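# Shape springy cord along board line, pin with blocks

## Task

Bend the springy cord so it follows the line drawn on the board, then keep it there using the steel blocks. It counts as done only if the cord touches the line along its whole length and lies flat on the board, and it stays that way once the robot lets go.

## Robot and tools

Robot: two arms, left_arm and right_arm, each with a parallel two-finger gripper. In the scene frame the origin sits at table height midway between the nominal bases, +z points up, +x points out over the table, and left_arm is on the +y side. Image left and right do not match the arm names. Calibrated bases: left_arm at (-0.048, +0.367, 0) m, right_arm at (-0.063, -0.362, 0) m, each turned only slightly about z.

Frames: reported hand positions (metres), quaternions (wxyz), velocities, targets and wrist-camera poses are in that arm's own base frame. Fixed cameras and the table use the scene frame. Motion offsets run along the axes of the arm's current Hand target. On a gripper, +z points out along the fingers and the fingers open and close along x. end_effector_position is the point midway between the pads, and the fingertips extend 17.5 mm past it. The arm's last-joint block juts about 10 cm toward the gripper's -y. Printed poses may be off by a few centimetres, more at long reach.

Row format, used by execute_actions and move: 18 numbers, each in [-1, 1], always for both arms. Order: left dx, dy, dz, rx, ry, rz, left gripper position, force_limit, speed, then the same nine for the right arm. The six pose numbers are an offset from that arm's Hand target as it stood when the action or move began, not a pose. 1.0 equals 0.6 m of travel or 180 degrees. rx, ry, rz form a single rotation vector. Sending six zeros re-commands the current Hand target. Offsets are not cumulative across rows, but a new call starts from the new Hand target, so repeating an offset moves the arm further.

Gripper numbers: position +1 is fully open (50 mm), about -0.65 is pads touching, and -1 means close until something blocks. force_limit runs from about 20 N per pad at -1, through 102 N at 0, to 185 N at +1, and the real grip can be up to 15 N above that. speed runs from 20 mm/s at -1, through 85 at 0, to 150 mm/s at +1. Both start at +1. A new force_limit or speed only takes effect when position changes by at least 0.01. To keep a gripper unchanged, resend its last three numbers, because a 0 is a real command. To grip more gently, open first, then close. Check object_status: 0 moving, 1 blocked while opening, 2 blocked while closing (the normal held state), 3 reached the commanded position or pads met. Opening in mm is about (250 - position_measured) x 0.202.

execute_actions(actions, cameras): actions is a list of actions. Each action is up to 15 rows, one per 1/30 s step, and a short action repeats its last row. An empty list returns state plus images. cameras can list names, ["all"] or [].

move(target, speed, blend, blocking, cameras): target is one row, or up to 15 rows. Every row is an offset from the same starting Hand targets, not chained. speed is the path top speed in m/s, from 0.002 to 1, default 0.25. Rotation is capped at twice that in rad/s. blend is a corner-rounding radius in m, and 0 means stop at each target. The whole move is capped at 10 s. Paths do not avoid obstacles or the other arm. Gripper numbers from later rows are applied on arrival there. The result adds a move: line with an ending such as done, off_target, moving, held or fault, plus limits (paced = pose clipped, held = steps withheld). blocking=false returns after about 0.5 s while the motion continues.

wait(seconds, 0 to 10): lets time pass with the last commands held. stop: brakes a running move, and the fingers keep going. zoom_image(camera, region [x0,y0,x1,y1], at most 504x504 px) enlarges part of the latest image. finished_scene(scene) ends the scene irreversibly. Use it only when the cord is held on the line on its own.

Control details: each step clips the commanded pose to 70 mm and 16 degrees from the measured gripper. Hand target is the last commanded pose after clipping. The gripper often settles short, and a zero action re-requests it. If it still falls short, send the remaining distance as an offset. An arm blocked by contact keeps pushing until commanded back past its gripper.

Cameras: cam_high (overhead), cam_board (looking at the board), cam_left_wrist, cam_right_wrist, each 672x504. Wrist images can lag while the arm moves.

Results also give joint velocities (may be omitted when all are within noise), Tool commands, and Flange force along gripper x y z. The force is noisy, includes held weight, and may show "no reading".

Hazards: arms are stiff. Pushing even slightly past a firm contact, reaching 150 N net force, or hitting a joint torque limit (waist, shoulder, elbow 142 N m; wrist joints 35.6 N m) freezes that arm for 10 s. If an arm is stopped that way while gripping, release first. Long holds, stretched poses or unreachable targets overheat motors, which can brake an arm for 30 to 60 s or more; watch for MOTOR HOT. A clearance check withholds commands that bring the arms too close, but contact between the arms or one gripper closing on the other's fingers can fail the task. Move slowly near contact, place objects rather than drop them, never release anything still moving, and keep the cord and blocks on the table. A loose object may occasionally be nudged by an outside push. Less time, smoother motion and less effort are better.

Each tool is called after "Emit:" as name([rows], argument=value, ...), one row to a line, values as JSON.

## Session

Emit:
execute_actions(actions=[])

Scene clock: 0.00 s.
left_arm: end_effector_position=(+0.5425, -0.5663, +0.2965) position_measured=3 object_status=3 end_effector_quat_wxyz=(+0.154, +0.348, -0.594, +0.709) | right_arm: end_effector_position=(+0.4942, +0.0409, +0.3660) position_measured=3 object_status=3 end_effector_quat_wxyz=(+0.093, +0.215, +0.970, +0.067)
Joint positions: left_arm=[-0.441 0.423 0.018 -1.158 0.915 -1.395] | right_arm=[0.338 -0.035 0.151 -0.015 -1.528 0.796]
Joint velocities: within noise
Flange force (N): no reading
Hand target: left_arm +0.5425, -0.5663, +0.2965; +0.154, +0.348, -0.594, +0.709 | right_arm +0.4942, +0.0409, +0.3660; +0.093, +0.215, +0.970, +0.067
Tool commands: left_gripper/position=+1.0 left_gripper/force_limit=+1.0 left_gripper/speed=+1.0 right_gripper/position=+1.0 right_gripper/force_limit=+1.0 right_gripper/speed=+1.0

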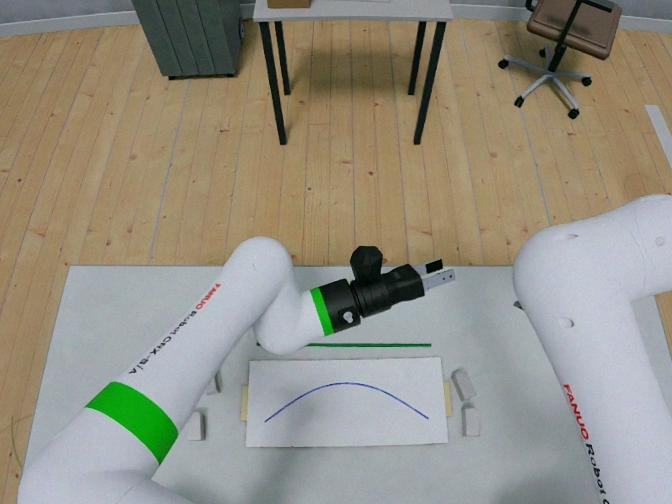

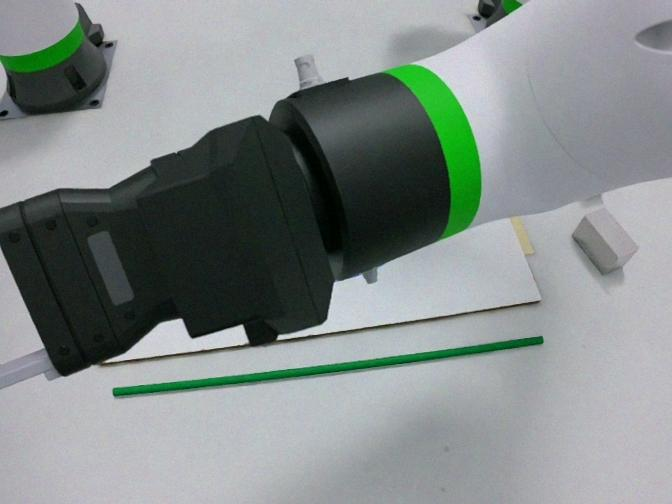

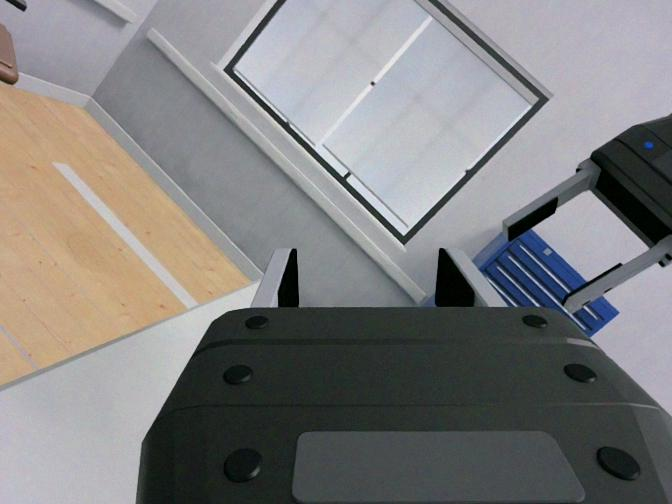

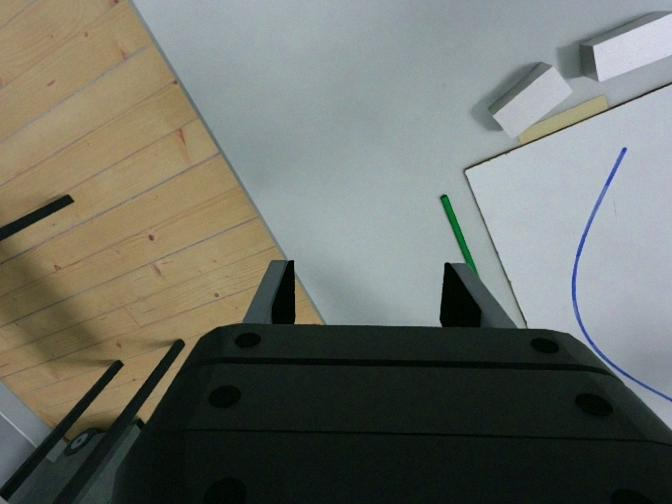

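Emit:
move(target=[0.095,-0.219,-0.992,-0.524,-0.114,0.257,1,1,1,0.09,-0.575,-0.067,0.0545,0.0487,0,1,1,1], cameras=["all"])

Scene clock: 24.83 s.
left_arm: end_effector_position=(+0.4004, +0.0200, +0.4005) position_measured=3 object_status=3 end_effector_quat_wxyz=(+0.000, -0.001, +1.000, -0.001) | right_arm: end_effector_position=(+0.2984, -0.2497, +0.3388) position_measured=3 object_status=3 end_effector_quat_wxyz=(+0.000, +0.216, +0.976, +0.000)
Joint positions: left_arm=[-0.279 -0.081 0.206 -3.14 1.858 -1.29] | right_arm=[-0.355 -0.144 0.002 0.001 -1.717 1.491]
Flange force (N): left_arm=[2.9 0.8 4.7] | right_arm=[-1.1 -1.1 2.9]
Hand target: left_arm +0.4004, +0.0200, +0.4005; +0.000, -0.001, +1.000, -0.001 | right_arm +0.2984, -0.2497, +0.3387; +0.000, +0.216, +0.976, +0.000
Off the commanded pose: left_arm 0.000 m, 0 deg | right_arm 0.000 m, 0 deg.
move: done
camera_calibration:
cam_left_wrist: T_world_to_cam=[[-0.999975, 0.00482036, -0.00525272, 0.413665], [0.00264842, 0.935221, 0.354056, -0.14853], [0.00661913, 0.354033, -0.93521, 0.496872], [0, 0, 0, 1]] pos_world=[0.410759, -0.038995, 0.51944]
cam_right_wrist: T_world_to_cam=[[-0.907744, 0.419402, -0.0101802, 0.384715], [0.393165, 0.858922, 0.328139, 0.00134669], [0.146366, 0.293864, -0.944575, 0.479381], [0, 0, 0, 1]] pos_world=[0.278528, -0.30338, 0.456286]

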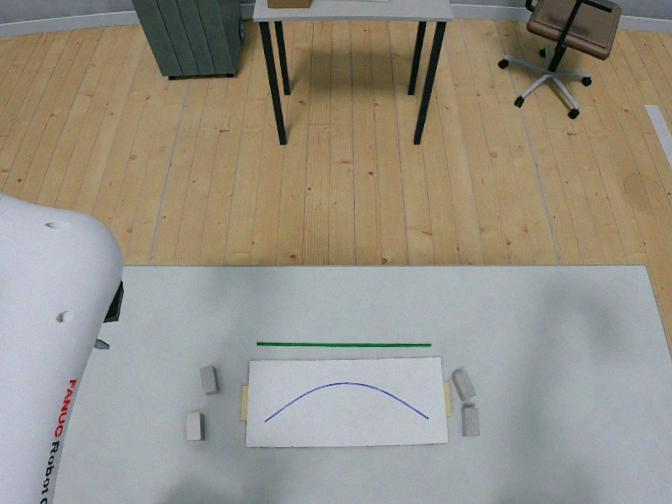

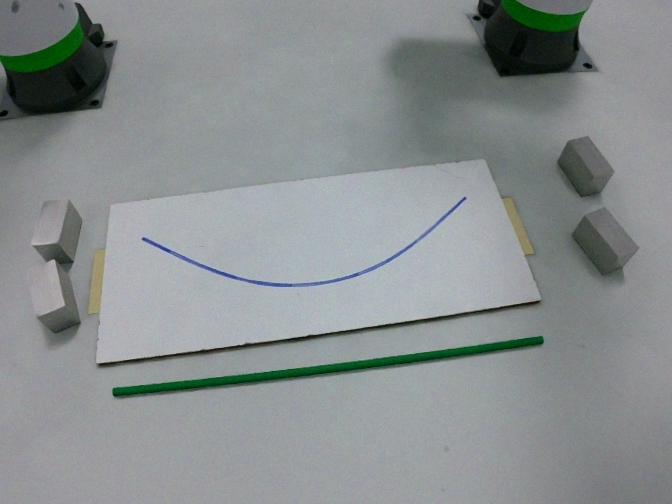

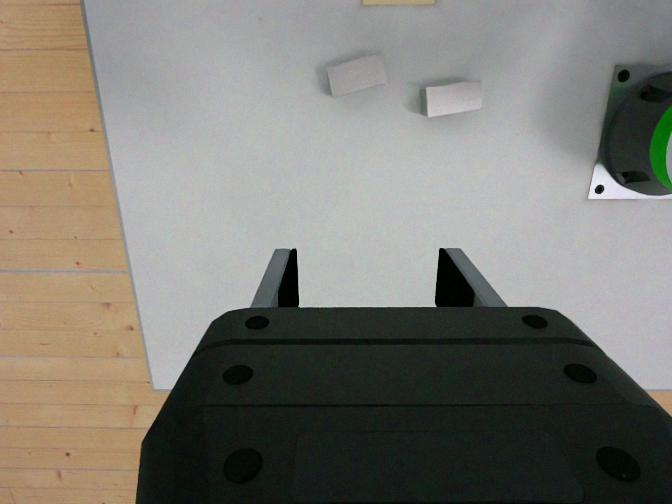

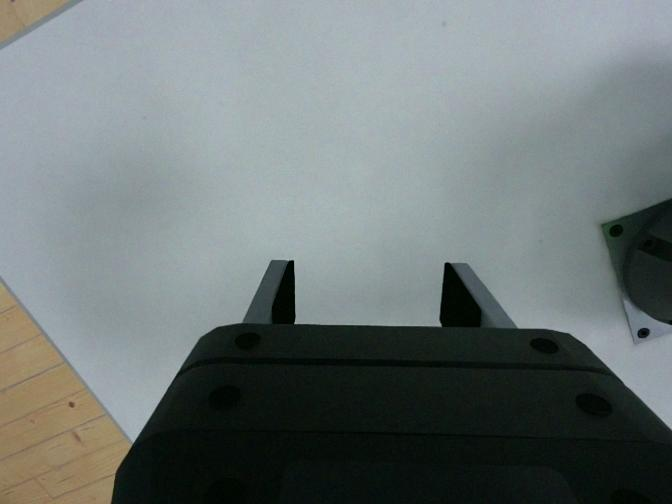

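Emit:
zoom_image(camera="cam_board", region=[90, 150, 350, 400])

Emit:
zoom_image(camera="cam_board", region=[300, 130, 560, 380])

Emit:
zoom_image(camera="cam_high", region=[180, 330, 500, 460])

Scaled by 1.938.

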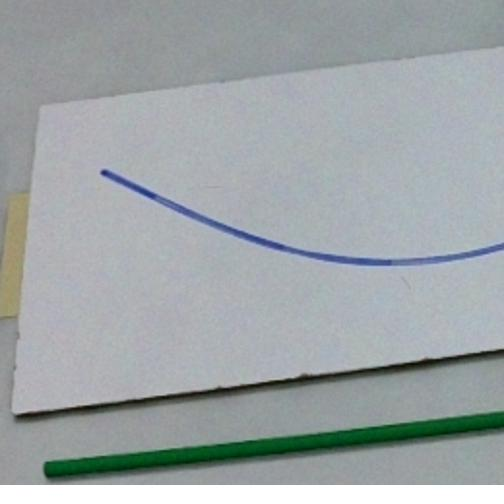

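Scaled by 1.938.

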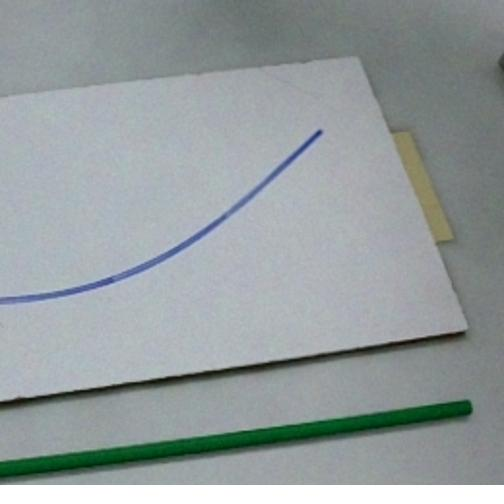

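Scaled by 1.575.

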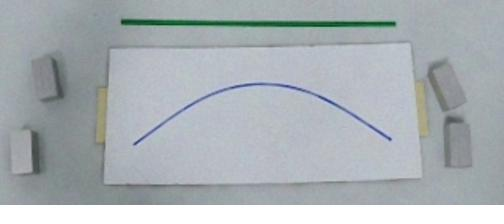

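Emit:
move(target=[0.1,-0.7,0,0,0,-0.5,1,1,1,0,0,0,0,0,0,1,1,1], cameras=["cam_left_wrist"])

Emit:
zoom_image(camera="cam_left_wrist", region=[0, 0, 336, 252])

Emit:
zoom_image(camera="cam_left_wrist", region=[336, 0, 672, 252])

Scene clock: 75.97 s.
left_arm: end_effector_position=(+0.3409, -0.4000, +0.4010) position_measured=3 object_status=3 end_effector_quat_wxyz=(+0.001, +0.708, -0.707, +0.000) | right_arm: end_effector_position=(+0.2984, -0.2497, +0.3387) position_measured=3 object_status=3 end_effector_quat_wxyz=(+0.000, +0.216, +0.976, +0.000)
Joint positions: left_arm=[-1.114 0.247 0.561 -3.141 1.885 1.116] | right_arm=[-0.355 -0.144 0.002 0.001 -1.717 1.491]
Flange force (N): left_arm=[-2.8 1.0 5.4] | right_arm=[-1.5 -1.2 2.6]
Hand target: left_arm +0.3409, -0.4001, +0.4010; +0.001, +0.708, -0.707, +0.000 | right_arm +0.2984, -0.2497, +0.3387; +0.000, +0.216, +0.976, +0.000
Off the commanded pose: left_arm 0.000 m, 0 deg | right_arm 0.000 m, 0 deg.
move: done
camera_calibration:
cam_left_wrist: T_world_to_cam=[[-0.00478202, -0.999977, -0.00483508, -0.385205], [-0.934614, 0.0027498, 0.355653, 0.190126], [-0.355632, 0.00621968, -0.934606, 0.630557], [0, 0, 0, 1]] pos_world=[0.400098, -0.38964, 0.519841]
Images, in order (width x height): cam_left_wrist 672x504.

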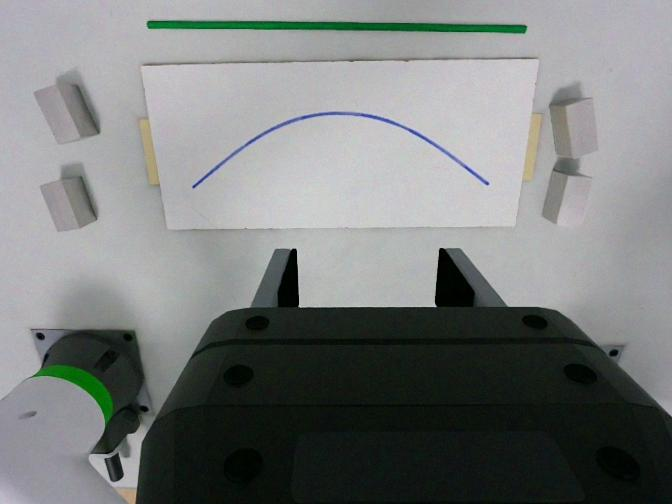

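Scaled by 1.500.

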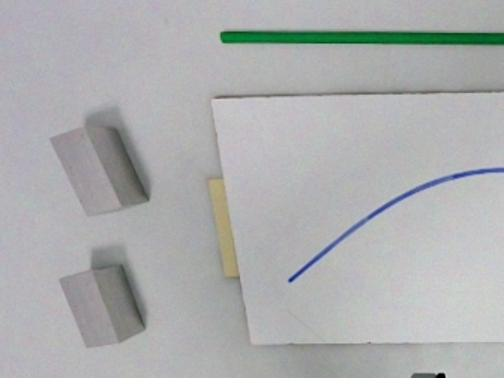

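Scaled by 1.500.

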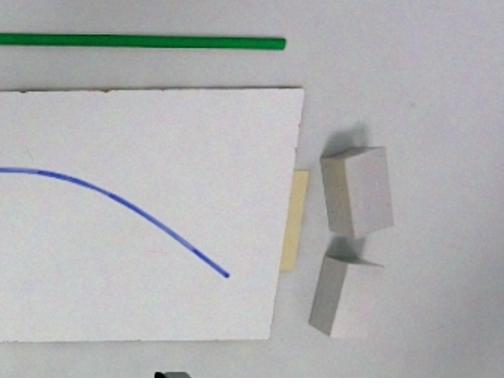

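Emit:
zoom_image(camera="cam_left_wrist", region=[530, 80, 620, 240])

Scaled by 3.150.

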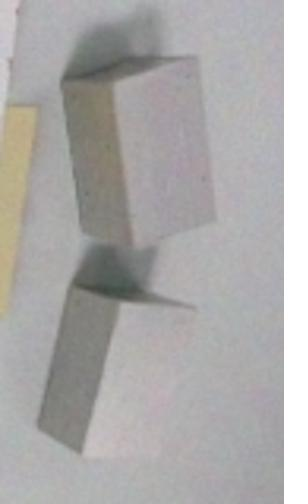

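Emit:
move(target=[-0.0167,-0.229,0.552,0,0,-0.5,1,1,1,0.13,0.527,-0.035,0,0,0.361,1,1,1], cameras=["cam_left_wrist","cam_right_wrist"])

Emit:
zoom_image(camera="cam_right_wrist", region=[230, 80, 470, 260])

Scene clock: 143.73 s.
left_arm: end_effector_position=(+0.4780, -0.3902, +0.0697) position_measured=3 object_status=3 end_effector_quat_wxyz=(+0.001, +1.000, +0.001, +0.000) | right_arm: end_effector_position=(+0.3610, +0.0699, +0.3595) position_measured=3 object_status=3 end_effector_quat_wxyz=(+0.000, +0.707, +0.708, +0.000)
Joint positions: left_arm=[-0.896 0.518 0.144 -3.14 1.197 2.468] | right_arm=[0.553 -0.189 0.013 0 -1.774 -0.551]
Flange force (N): left_arm=[-1.5 -2.1 2.6] | right_arm=[0.8 0.7 2.8]
Hand target: left_arm +0.4780, -0.3902, +0.0697; +0.001, +1.000, +0.001, +0.000 | right_arm +0.3610, +0.0699, +0.3595; +0.000, +0.707, +0.708, +0.000
Off the commanded pose: left_arm 0.000 m, 0 deg | right_arm 0.000 m, 0 deg.
move: done
camera_calibration:
cam_left_wrist: T_world_to_cam=[[0.999966, -0.00481954, -0.00663517, -0.468173], [-0.00214042, -0.934424, 0.356156, -0.375408], [-0.00791657, -0.356129, -0.934403, 0.0619052], [0, 0, 0, 1]] pos_world=[0.467844, -0.331, 0.188442]
cam_right_wrist: T_world_to_cam=[[-0.00388627, 0.999931, -0.0111013, -0.0587887], [0.944483, 0.00731758, 0.32848, -0.444167], [0.328539, -0.00920845, -0.944446, 0.351249], [0, 0, 0, 1]] pos_world=[0.30388, 0.0652694, 0.476983]
Images, in order (width x height): cam_left_wrist 672x504, cam_right_wrist 672x504.

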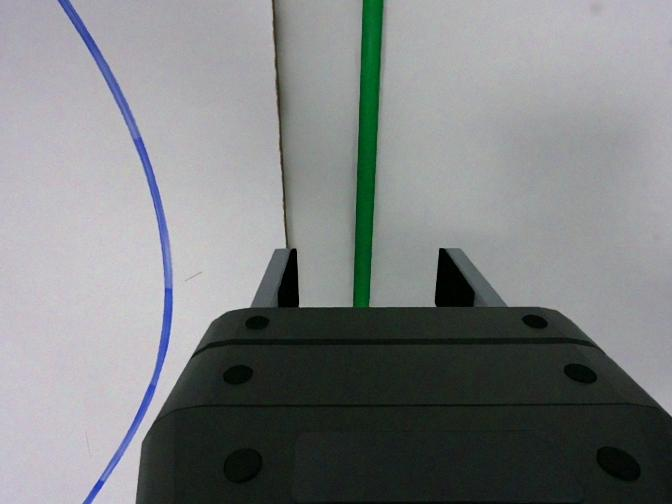

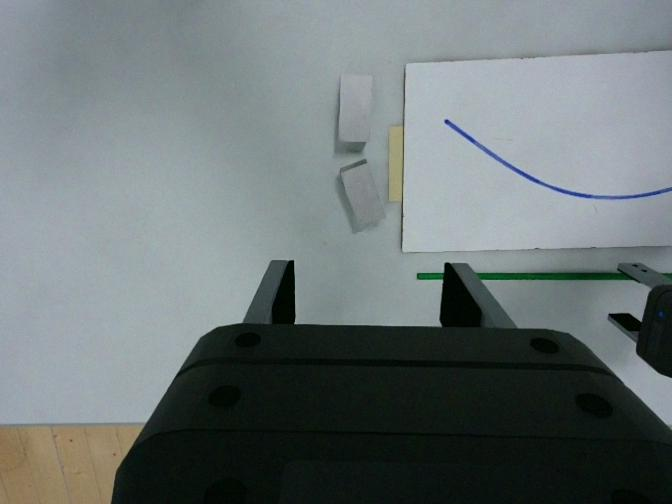

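Scaled by 2.100.

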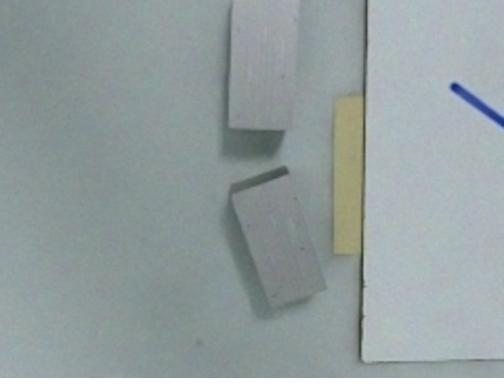

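Emit:
move([
  [0,0,0.0795,0,0,0,1,-0.6,-0.5,0.015,-0.0787,0.45,0,0,0.011,1,-0.4,-0.5],
  [0,0,0.0795,0,0,0,-1,-0.6,-0.5,0.015,-0.0787,0.55,0,0,0.011,1,-0.4,-0.5],
  [0,0,0.03,0,0,0,-1,-0.6,-0.5,0.015,-0.0787,0.55,0,0,0.011,-1,-0.4,-0.5],
], speed=[0.2,0.1,0.1], cameras=["cam_board","cam_left_wrist","cam_right_wrist"])

Scene clock: 174.37 s.
left_arm: end_effector_position=(+0.4780, -0.3903, +0.0517) position_measured=216 object_status=2 end_effector_quat_wxyz=(+0.001, +1.000, +0.001, +0.000) | right_arm: end_effector_position=(+0.3136, +0.0786, +0.0295) position_measured=104 object_status=2 end_effector_quat_wxyz=(+0.000, +0.719, +0.695, +0.000)
Joint positions: left_arm=[-0.896 0.535 0.125 -3.14 1.16 2.468] | right_arm=[0.66 -0.136 -0.749 0 -0.959 -0.693]
Flange force (N): left_arm=[-1.2 -1.9 3.0] | right_arm=[-1.2 3.1 8.0]
Hand target: left_arm +0.4780, -0.3903, +0.0517; +0.001, +1.000, +0.001, +0.000 | right_arm +0.3136, +0.0786, +0.0295; +0.000, +0.719, +0.695, +0.000
Off the commanded pose: left_arm 0.000 m, 0 deg | right_arm 0.000 m, 0 deg.
move: done
camera_calibration:
cam_left_wrist: T_world_to_cam=[[0.999966, -0.00491374, -0.00659982, -0.46833], [-0.00224102, -0.934424, 0.356156, -0.369079], [-0.00791709, -0.35613, -0.934403, 0.0451439], [0, 0, 0, 1]] pos_world=[0.467844, -0.3311, 0.170542]
cam_right_wrist: T_world_to_cam=[[0.0307066, 0.999467, -0.0111269, -0.0821514], [0.944164, -0.0253505, 0.328499, -0.28847], [0.328042, -0.0205927, -0.944439, 0.0562609], [0, 0, 0, 1]] pos_world=[0.256429, 0.0759533, 0.146983]
Images, in order (width x height): cam_board 672x504, cam_left_wrist 672x504, cam_right_wrist 672x504.

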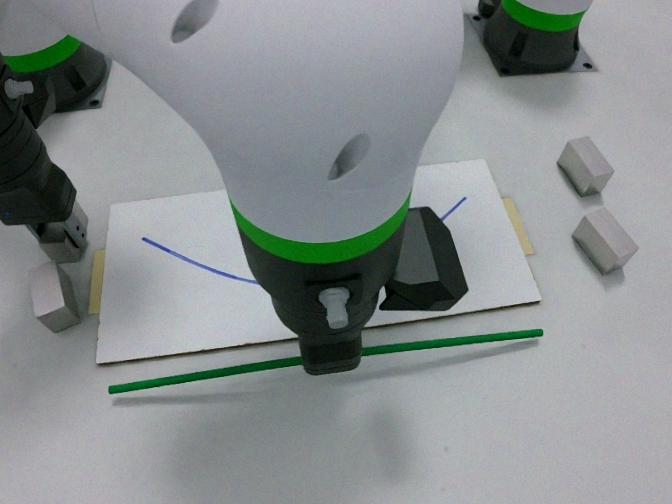

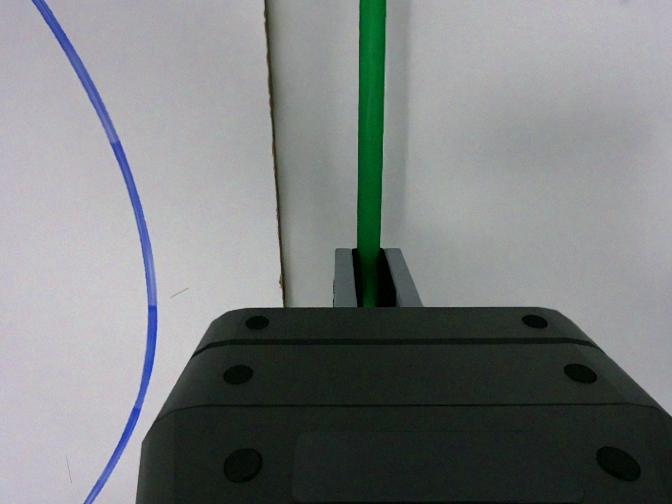

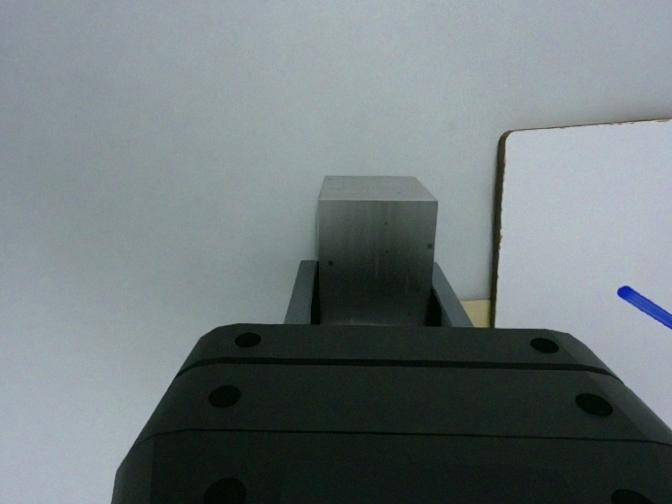

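Emit:
move([
  [-0.13,0.006,0,0,0,0.002,-1,-0.6,-0.5,0,0,-0.1,0,0,0,-1,-0.4,-0.5],
  [-0.13,0.006,0.038,0,0,0.002,-0.3,-0.6,-1,0,0,-0.1,0,0,0,-1,-0.4,-0.5],
  [-0.13,0.006,-0.13,0,0,0.002,0.99,-0.6,-0.5,0,0,-0.1,0,0,0,-1,-0.4,-0.5],
], speed=[0.15,0.06,0.15], cameras=["cam_board","cam_left_wrist"])

Scene clock: 188.37 s.
left_arm: end_effector_position=(+0.4001, -0.3939, +0.1297) position_measured=4 object_status=0 end_effector_quat_wxyz=(+0.001, +1.000, -0.003, +0.000) | right_arm: end_effector_position=(+0.3136, +0.0786, +0.0895) position_measured=104 object_status=2 end_effector_quat_wxyz=(+0.000, +0.719, +0.695, +0.000)
Joint positions: left_arm=[-1.011 0.337 0.035 -3.14 1.269 2.576] | right_arm=[0.66 -0.232 -0.664 0 -1.14 -0.693]
Flange force (N): left_arm=[-2.1 -2.8 2.8] | right_arm=[-0.7 2.6 9.2]
Hand target: left_arm +0.4001, -0.3939, +0.1297; +0.001, +1.000, -0.003, +0.000 | right_arm +0.3136, +0.0786, +0.0895; +0.000, +0.719, +0.695, +0.000
Off the commanded pose: left_arm 0.000 m, 0 deg | right_arm 0.000 m, 0 deg.
move: done
camera_calibration:
cam_left_wrist: T_world_to_cam=[[0.999916, -0.0111169, -0.00662257, -0.392282], [-0.00802982, -0.934402, 0.356129, -0.398029], [-0.0101472, -0.356046, -0.934413, 0.117068], [0, 0, 0, 1]] pos_world=[0.390241, -0.334598, 0.248542]
Images, in order (width x height): cam_board 672x504, cam_left_wrist 672x504.

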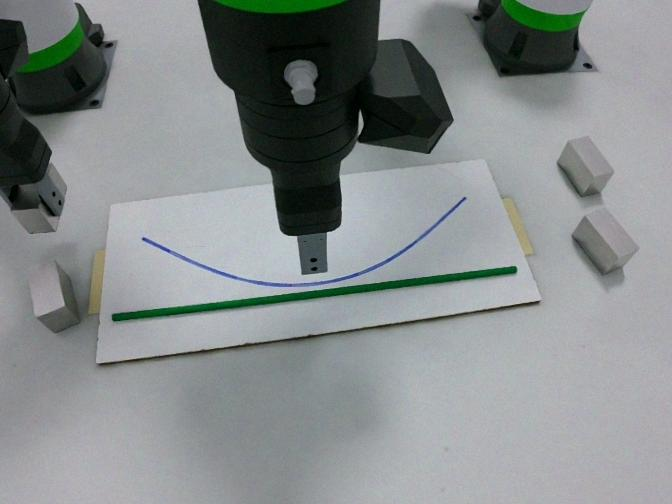

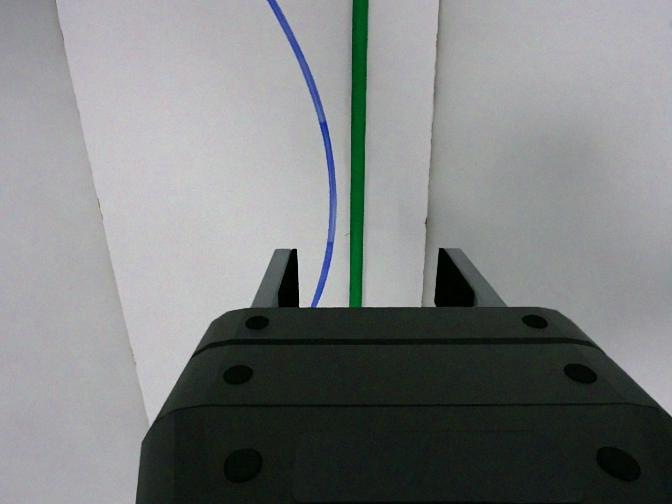

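Emit:
move([
  [-0.2075,-0.585,0.066,0,0,0.461,1,-0.4,-0.5,0,0,0,0,0,0,-1,-0.4,-0.5],
  [-0.2075,-0.585,0.167,0,0,0.461,1,-0.4,-0.5,0.397,0.0718,0,0,0,-0.0208,-1,-0.4,-0.5],
  [-0.2075,-0.585,0.167,0,0,0.461,-1,-0.4,-0.5,0.397,0.0718,0.089,0,0,-0.0208,0.8,-0.4,-1],
  [-0.2075,-0.585,0.066,0,0,0.461,-1,-0.4,-0.5,0.397,0.0718,-0.07,0,0,-0.0208,0.8,-0.4,-1],
], speed=[0.3,0.15,0.06,0.15], cameras=["cam_board","cam_left_wrist","cam_right_wrist"])

Scene clock: 211.43 s.
left_arm: end_effector_position=(+0.2774, -0.0422, +0.0898) position_measured=104 object_status=2 end_effector_quat_wxyz=(+0.001, +0.747, -0.664, +0.000) | right_arm: end_effector_position=(+0.3647, +0.3153, +0.1314) position_measured=32 object_status=3 end_effector_quat_wxyz=(+0.000, +0.696, +0.718, +0.000)
Joint positions: left_arm=[-0.631 -0.373 -0.76 -3.14 1.183 0.748] | right_arm=[0.986 0.146 -0.198 0 -1.228 -0.954]
Flange force (N): left_arm=[-1.8 1.0 8.2] | right_arm=[0.3 1.4 3.0]
Hand target: left_arm +0.2774, -0.0423, +0.0898; +0.001, +0.747, -0.664, +0.000 | right_arm +0.3646, +0.3153, +0.1313; +0.000, +0.696, +0.718, +0.000
Off the commanded pose: left_arm 0.000 m, 0 deg | right_arm 0.000 m, 0 deg.
move: done
camera_calibration:
cam_left_wrist: T_world_to_cam=[[0.111338, -0.99377, -0.00505127, -0.0610856], [-0.928544, -0.105838, 0.355816, 0.234142], [-0.354134, -0.0349254, -0.934542, 0.312731], [0, 0, 0, 1]] pos_world=[0.334961, -0.0250015, 0.208641]
cam_right_wrist: T_world_to_cam=[[-0.0345954, 0.999341, -0.0110276, -0.295373], [0.943774, 0.0362978, 0.328592, -0.383437], [0.328775, 0.000960159, -0.944408, 0.133572], [0, 0, 0, 1]] pos_world=[0.307744, 0.308968, 0.248884]
Images, in order (width x height): cam_board 672x504, cam_left_wrist 672x504, cam_right_wrist 672x504.

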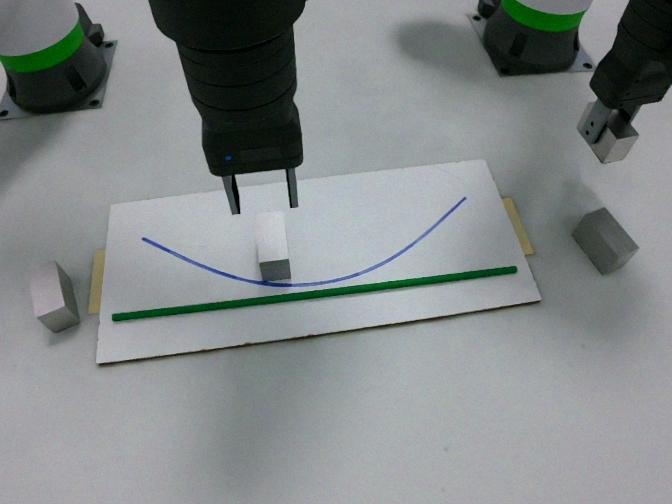

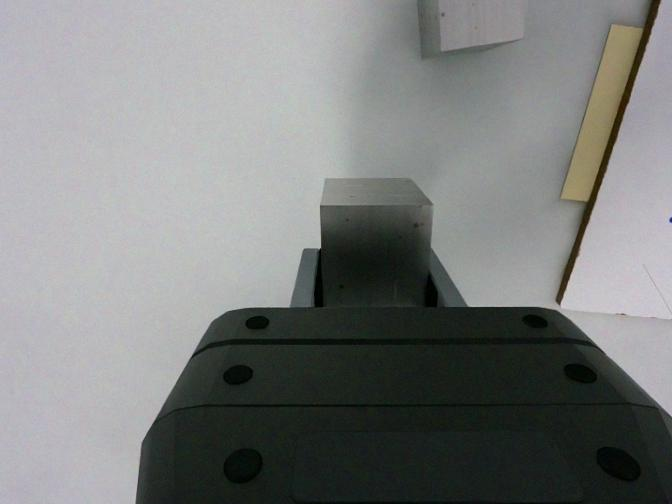

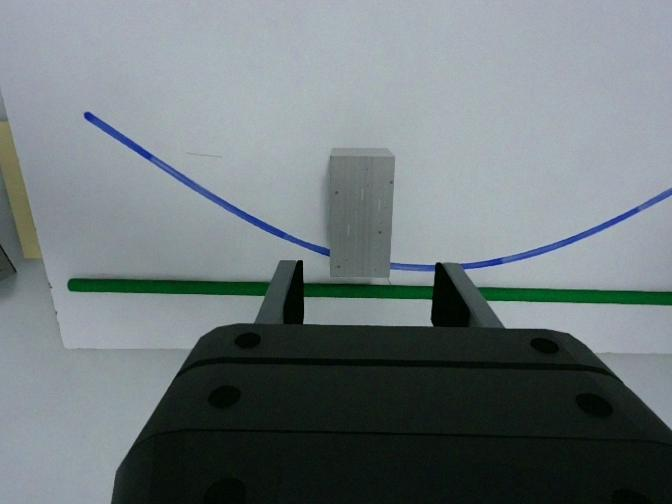

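Emit:
move([
  [0,0,0,0,0,0,-1,-0.4,-0.5,0,0,0.159,0,0,0,0.8,-0.4,-1],
  [0,0,0,0,0,0,-1,-0.4,-0.5,0,0,0.159,0,0,0,-1,-0.4,-0.5],
  [0,0,0,0,0,0,-1,-0.4,-0.5,-0.01,-0.0042,0.156,0,0,0,-1,-0.4,-0.5],
  [0,0,0,0,0,0,-1,-0.4,-0.5,-0.01,-0.0042,0.159,0,0,0,0.8,-0.4,-1],
  [0,0,0,0,0,0,-1,-0.4,-0.5,-0.01,-0.0042,0,0,0,0,0.8,-0.4,-1],
], speed=[0.1,0.1,0.03,0.03,0.15], cameras=["cam_right_wrist"])

Emit:
move([
  [0.506,-0.0403,0,0,0,0.035,-1,-0.4,-0.5,-0.374,0.0479,0.052,0,0,-0.0989,1,-0.4,-0.5],
  [0.506,-0.0403,0.09,0,0,0.035,0.8,-0.4,-1,-0.374,0.0479,0.17,0,0,-0.0989,1,-0.4,-0.5],
  [0.506,-0.0403,-0.1,0,0,0.035,0.8,-0.4,-1,-0.374,0.0479,0.17,0,0,-0.0989,-1,-0.4,-0.5],
], speed=[0.25,0.08,0.15], cameras=["cam_board","cam_left_wrist","cam_right_wrist"])

Scene clock: 244.37 s.
left_arm: end_effector_position=(+0.2774, -0.0423, +0.0898) position_measured=104 object_status=2 end_effector_quat_wxyz=(+0.001, +0.747, -0.664, +0.000) | right_arm: end_effector_position=(+0.3623, +0.3092, +0.1314) position_measured=32 object_status=3 end_effector_quat_wxyz=(+0.000, +0.696, +0.718, +0.000)
Joint positions: left_arm=[-0.631 -0.373 -0.76 -3.14 1.183 0.748] | right_arm=[0.983 0.132 -0.214 0 -1.226 -0.951]
Flange force (N): left_arm=[-1.5 1.7 8.4] | right_arm=[0.4 1.9 2.7]
Hand target: left_arm +0.2774, -0.0423, +0.0898; +0.001, +0.747, -0.664, +0.000 | right_arm +0.3623, +0.3092, +0.1313; +0.000, +0.696, +0.718, +0.000
Off the commanded pose: left_arm 0.000 m, 0 deg | right_arm 0.000 m, 0 deg.
move: done
camera_calibration:
cam_right_wrist: T_world_to_cam=[[-0.034692, 0.999337, -0.0110592, -0.289322], [0.943782, 0.0363994, 0.328559, -0.380975], [0.328744, 0.000960873, -0.944419, 0.134379], [0, 0, 0, 1]] pos_world=[0.305344, 0.302868, 0.248884]
Images, in order (width x height): cam_right_wrist 672x504.

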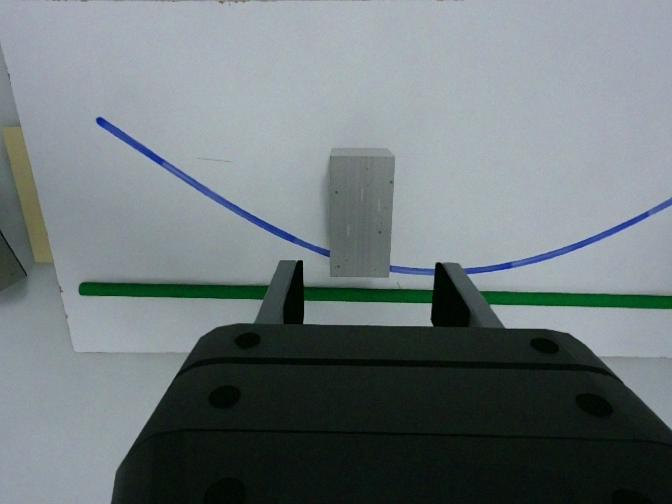

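Scene clock: 249.63 s.
left_arm: end_effector_position=(+0.3370, -0.3409, +0.1501) position_measured=32 object_status=3 end_effector_quat_wxyz=(+0.001, +0.710, -0.704, +0.000) | right_arm: end_effector_position=(+0.3982, +0.0858, +0.0295) position_measured=104 object_status=2 end_effector_quat_wxyz=(+0.000, +0.576, +0.817, +0.000)
Joint positions: left_arm=[-1.065 0.124 -0.177 -3.14 1.27 1.072] | right_arm=[0.537 0.088 -0.531 0.001 -0.953 -0.195]
Flange force (N): left_arm=[-1.8 0.8 3.3] | right_arm=[-1.7 2.0 3.7]
Hand target: left_arm +0.3370, -0.3409, +0.1501; +0.001, +0.710, -0.704, +0.000 | right_arm +0.3982, +0.0858, +0.0295; +0.000, +0.576, +0.817, +0.000
Off the commanded pose: left_arm 0.000 m, 0 deg | right_arm 0.000 m, 0 deg.
move: done
camera_calibration:
cam_left_wrist: T_world_to_cam=[[0.00151439, -0.999987, -0.0048447, -0.329436], [-0.934595, -0.00313864, 0.355701, 0.273491], [-0.355712, 0.00398916, -0.934587, 0.393562], [0, 0, 0, 1]] pos_world=[0.396096, -0.330144, 0.268941]
cam_right_wrist: T_world_to_cam=[[-0.338623, 0.940858, -0.0109625, 0.0601539], [0.887551, 0.323262, 0.32826, -0.37551], [0.31239, 0.101427, -0.944524, 0.0244132], [0, 0, 0, 1]] pos_world=[0.346027, 0.0623157, 0.146983]
Images, in order (width x height): cam_board 672x504, cam_left_wrist 672x504, cam_right_wrist 672x504.

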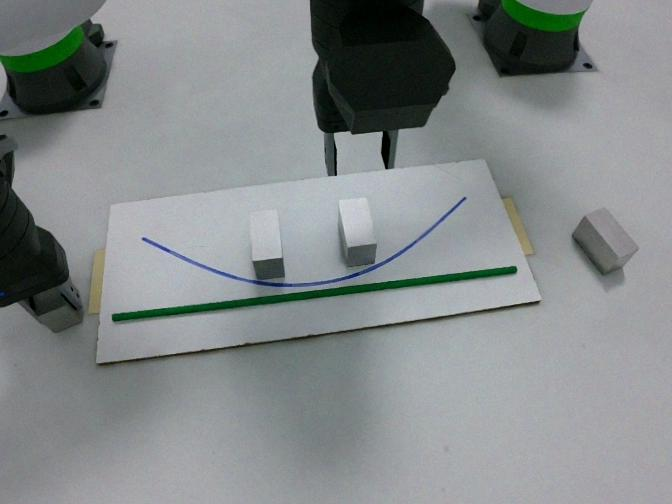

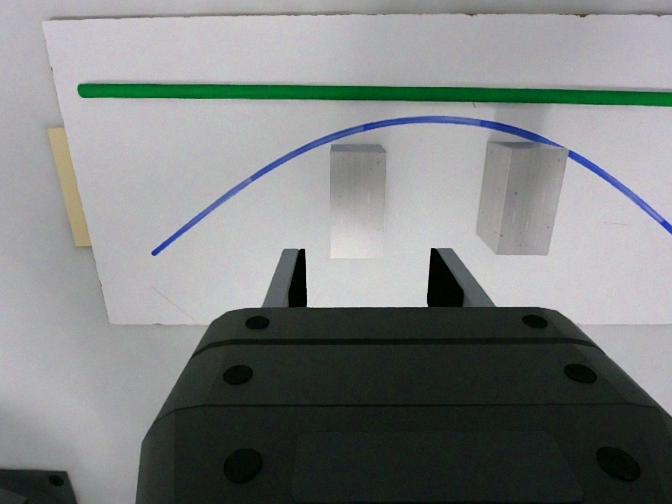

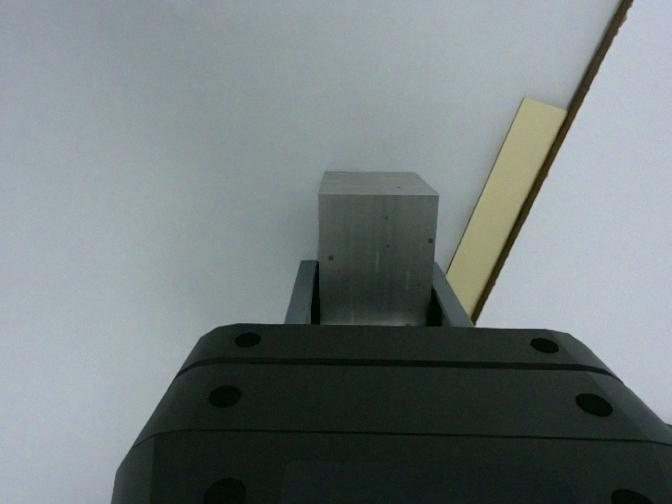

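Emit:
move([
  [0.177,-0.0015,0,0,0,0,0.8,-0.4,-1,0,0,-0.051,0,0,0,-1,-0.4,-0.5],
  [0.177,-0.0015,0.19,0,0,0,-1,-0.4,-0.5,0.0634,0.153,-0.051,0,0,0.303,-1,-0.4,-0.5],
  [0.1737,0.0018,0.187,0,0,0,-1,-0.4,-0.5,0.0634,0.153,-0.051,0,0,0.303,-1,-0.4,-0.5],
  [0.1737,0.0018,0.19,0,0,0,0.8,-0.4,-1,0.0634,0.153,-0.051,0,0,0.303,-1,-0.4,-0.5],
], speed=[0.2,0.12,0.03,0.03], cameras=[])

Emit:
move([
  [0,0,-0.16,0,0,0,0.8,-0.4,-1,0,0,0,0,0,0,-1,-0.4,-0.5],
  [-0.6317,-0.0868,-0.09,0,0,-0.075,1,-0.4,-1,0,0,0,0,0,0,-1,-0.4,-0.5],
  [-0.6317,-0.0868,0.011,0,0,-0.075,-1,-0.4,-0.5,0,0,0,0,0,0,-1,-0.4,-0.5],
], speed=[0.15,0.3,0.12], cameras=["cam_board","cam_left_wrist","cam_right_wrist"])

Scene clock: 273.60 s.
left_arm: end_effector_position=(+0.3378, -0.4165, +0.1502) position_measured=32 object_status=3 end_effector_quat_wxyz=(+0.001, +0.710, -0.705, +0.001) | right_arm: end_effector_position=(+0.3982, +0.0858, +0.0596) position_measured=104 object_status=2 end_effector_quat_wxyz=(+0.000, +0.576, +0.817, +0.000)
Joint positions: left_arm=[-1.134 0.261 -0.013 -3.141 1.295 1.141] | right_arm=[0.537 0.042 -0.497 0 -1.033 -0.195]
Flange force (N): left_arm=[-2.9 0.5 3.4] | right_arm=[-1.1 1.3 9.3]
Hand target: left_arm +0.3378, -0.4165, +0.1502; +0.001, +0.710, -0.705, +0.001 (not the last commanded pose) | right_arm +0.3982, +0.0858, +0.0596; +0.000, +0.576, +0.817, +0.000 (not the last commanded pose)
Off the commanded pose: left_arm 0.118 m, 0 deg | right_arm 0.099 m, 55 deg.
move: held (left_arm; a check stopped the path), off_target (right_arm; braked when a check withheld steps of left_arm); path passed 0 of 4 targets; target 2's new numbers were not sent; target 4's new numbers were not sent; limits=held
pose unreachable (left arm): on one or more control steps of this call, first in action 0 (counted from 0), this arm could not follow its commanded pose, so it was not sent that pose on those steps. It may still have moved: this result reports where it is.
cause: moving toward the commanded pose would bring a part of the arm too close to another arm (this arm's gripper and a part of the right arm just beyond its joint 4 (forearm roll), 14 mm apart when this arm was first held).
No camera images: "cameras" was empty.

Scene clock: 278.67 s.
left_arm: end_effector_position=(+0.3871, -0.0371, +0.1428) position_measured=252 object_status=0 end_effector_quat_wxyz=(+0.001, +0.788, -0.616, +0.001) | right_arm: end_effector_position=(+0.3982, +0.0858, +0.0596) position_measured=104 object_status=2 end_effector_quat_wxyz=(+0.000, +0.576, +0.817, +0.000)
Joint positions: left_arm=[-0.435 -0.102 -0.422 -3.14 1.25 0.677] | right_arm=[0.537 0.042 -0.497 0 -1.033 -0.195]
Flange force (N): left_arm=[-1.6 1.2 3.1] | right_arm=[-1.8 1.6 9.2]
Hand target: left_arm +0.3871, -0.0371, +0.1428; +0.001, +0.788, -0.616, +0.001 | right_arm +0.3982, +0.0858, +0.0596; +0.000, +0.576, +0.817, +0.000
Off the commanded pose: left_arm 0.000 m, 0 deg | right_arm 0.000 m, 0 deg.
move: done
camera_calibration:
cam_left_wrist: T_world_to_cam=[[0.23467, -0.972067, -0.00395006, -0.115109], [-0.908186, -0.220694, 0.355658, 0.30557], [-0.346595, -0.079875, -0.934608, 0.396716], [0, 0, 0, 1]] pos_world=[0.442027, -0.0127692, 0.26164]
cam_right_wrist: T_world_to_cam=[[-0.33854, 0.940889, -0.0108324, 0.0603026], [0.887584, 0.32314, 0.328292, -0.385344], [0.312387, 0.101526, -0.944514, 0.0528579], [0, 0, 0, 1]] pos_world=[0.345928, 0.0624155, 0.177084]
Images, in order (width x height): cam_board 672x504, cam_left_wrist 672x504, cam_right_wrist 672x504.

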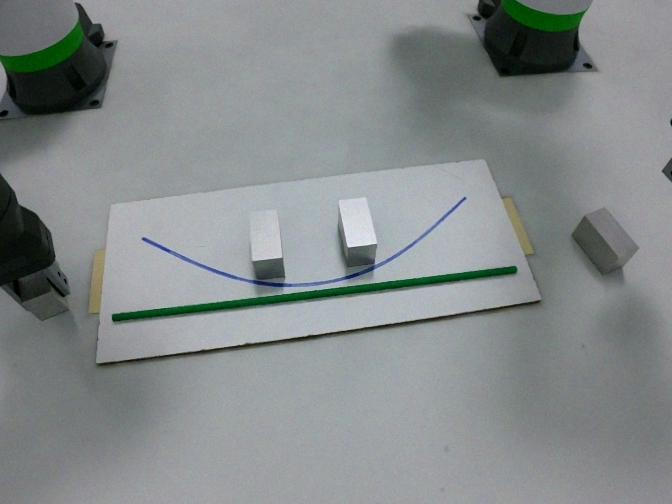

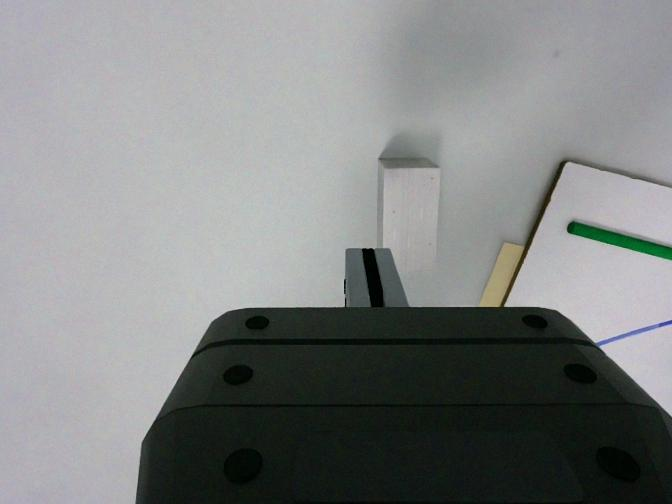

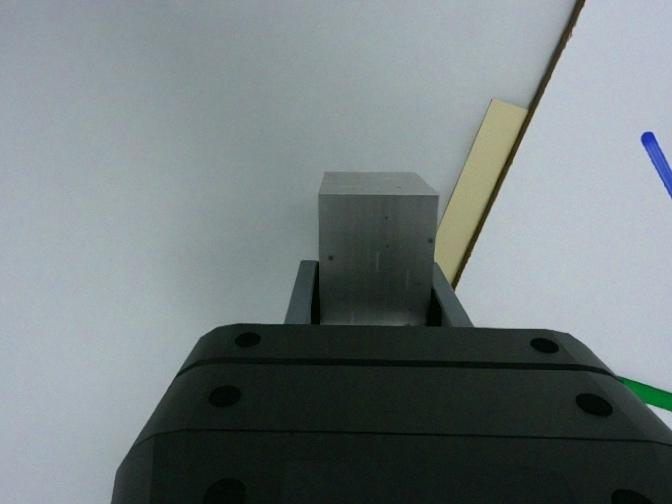

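Emit:
move([
  [0,0,-0.02,0,0,0,0.8,-0.4,-0.5,-0.25,-0.142,-0.05,0,0,0,-1,-0.4,-0.5],
  [0.642,0.243,-0.02,0,0,0.075,0.8,-0.4,-0.5,-0.25,-0.142,-0.05,0,0,0,-1,-0.4,-0.5],
  [0.642,0.243,0.178,0,0,0.075,-1,-0.4,-0.5,-0.25,-0.142,-0.05,0,0,0,-1,-0.4,-0.5],
  [0.638,0.2455,0.175,0,0,0.075,-1,-0.4,-0.5,-0.25,-0.142,-0.05,0,0,0,-1,-0.4,-0.5],
  [0.638,0.2455,0.178,0,0,0.075,0.8,-0.4,-1,-0.25,-0.142,-0.05,0,0,0,-1,-0.4,-0.5],
], speed=[0.3,0.4,0.15,0.03,0.03])

Scene clock: 290.83 s.
left_arm: end_effector_position=(+0.3381, -0.4450, +0.0674) position_measured=32 object_status=3 end_effector_quat_wxyz=(+0.000, +0.709, -0.705, +0.000) | right_arm: end_effector_position=(+0.3684, -0.0841, +0.0897) position_measured=104 object_status=2 end_effector_quat_wxyz=(+0.000, +0.576, +0.817, +0.000)
Joint positions: left_arm=[-1.156 0.387 -0.052 -3.142 1.133 1.163] | right_arm=[0.127 -0.076 -0.533 0.001 -1.115 0.215]
Flange force (N): left_arm=[-3.0 0.8 2.6] | right_arm=[-1.8 0.7 8.9]
Flange force when the fault began (N): left_arm=[-10.0 10.9 -62.1]
Hand target: left_arm +0.3381, -0.4450, +0.0674; +0.000, +0.709, -0.705, +0.000 (not the last commanded pose) | right_arm +0.3684, -0.0841, +0.0897; +0.000, +0.576, +0.817, +0.000
Tool commands: left_gripper/position=+0.803922 left_gripper/force_limit=-0.396078 left_gripper/speed=-0.498039 right_gripper/position=-1.0 right_gripper/force_limit=-0.4 right_gripper/speed=-0.5
Off the commanded pose: left_arm 0.031 m, 0 deg | right_arm 0.000 m, 0 deg.
FORCE FAULT: contact force on the left arm reached its limit, and that arm stopped. The contact can be on any part of that arm, not only on its tool. That arm's remaining commands of this call were not run. That arm is still stopped at the end of this call. That arm stays stopped for about 10 more seconds. Until then a move that you send moves the other arm only, and its call returns only when the move has ended. Once the stop has ended, the next robot result says so. If the stop ends while you think or write, that arm runs what you send next, counted from a new Hand target: where the arm stands when the stop ends. While its stop runs, that arm takes no new command, but its gripper still runs the gripper command that each later call begins with. Until it ends, the stop uses up actions while you think or wait. An arm that is not stopped still takes commands.
move: fault (left_arm); path passed 2 of 5 targets; target 3's new numbers were not sent; target 5's new numbers were not sent

Emit:
wait(seconds=4, cameras=["cam_board","cam_left_wrist"])

Scene clock: 297.57 s.
left_arm: end_effector_position=(+0.3381, -0.4450, +0.0674) position_measured=32 object_status=3 end_effector_quat_wxyz=(+0.000, +0.709, -0.705, +0.000) | right_arm: end_effector_position=(+0.3684, -0.0841, +0.0897) position_measured=104 object_status=2 end_effector_quat_wxyz=(+0.000, +0.576, +0.817, +0.000)
Joint positions: left_arm=[-1.156 0.387 -0.052 -3.142 1.133 1.163] | right_arm=[0.127 -0.076 -0.533 0.001 -1.115 0.215]
Flange force (N): left_arm=[-2.2 0.3 2.6] | right_arm=[-1.7 0.7 9.0]
Hand target: left_arm +0.3381, -0.4450, +0.0674; +0.000, +0.709, -0.705, +0.000 (not the last commanded pose) | right_arm +0.3684, -0.0841, +0.0897; +0.000, +0.576, +0.817, +0.000
Tool commands: left_gripper/position=+0.803922 left_gripper/force_limit=-0.396078 left_gripper/speed=-0.498039 right_gripper/position=-1.0 right_gripper/force_limit=-0.4 right_gripper/speed=-0.5
Off the commanded pose: left_arm 0.031 m, 0 deg | right_arm 0.000 m, 0 deg.
FORCE FAULT, CONTINUED: the left arm was still stopped when this call began, by the force fault that an earlier result reported. Since the last result the stop counts as 13 of the actions that you can send in this scene. That arm is still stopped at the end of this call. That arm stays stopped for about 3 more seconds. If the stop ends while you think or write, that arm runs what you send next, counted from a new Hand target: where the arm stands when the stop ends. While its stop runs, that arm takes no new command, but its gripper still runs the gripper command that each later call begins with.
wait: 4.00 s; at rest from the start
camera_calibration:
cam_left_wrist: T_world_to_cam=[[0.000768811, -0.999974, -0.00712714, -0.433515], [-0.934743, -0.00325107, 0.35531, 0.30369], [-0.355324, 0.00638888, -0.934721, 0.317993], [0, 0, 0, 1]] pos_world=[0.397196, -0.434548, 0.186241]
Images, in order (width x height): cam_board 672x504, cam_left_wrist 672x504.

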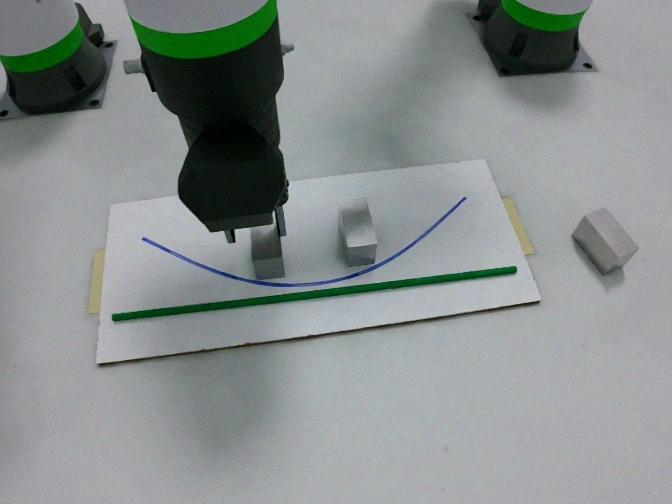

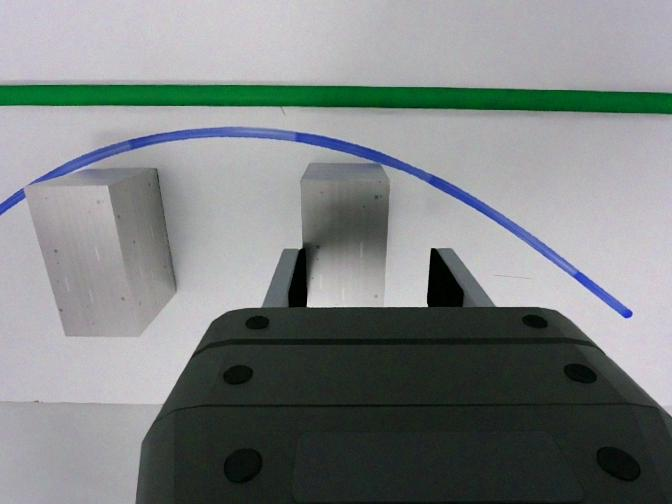

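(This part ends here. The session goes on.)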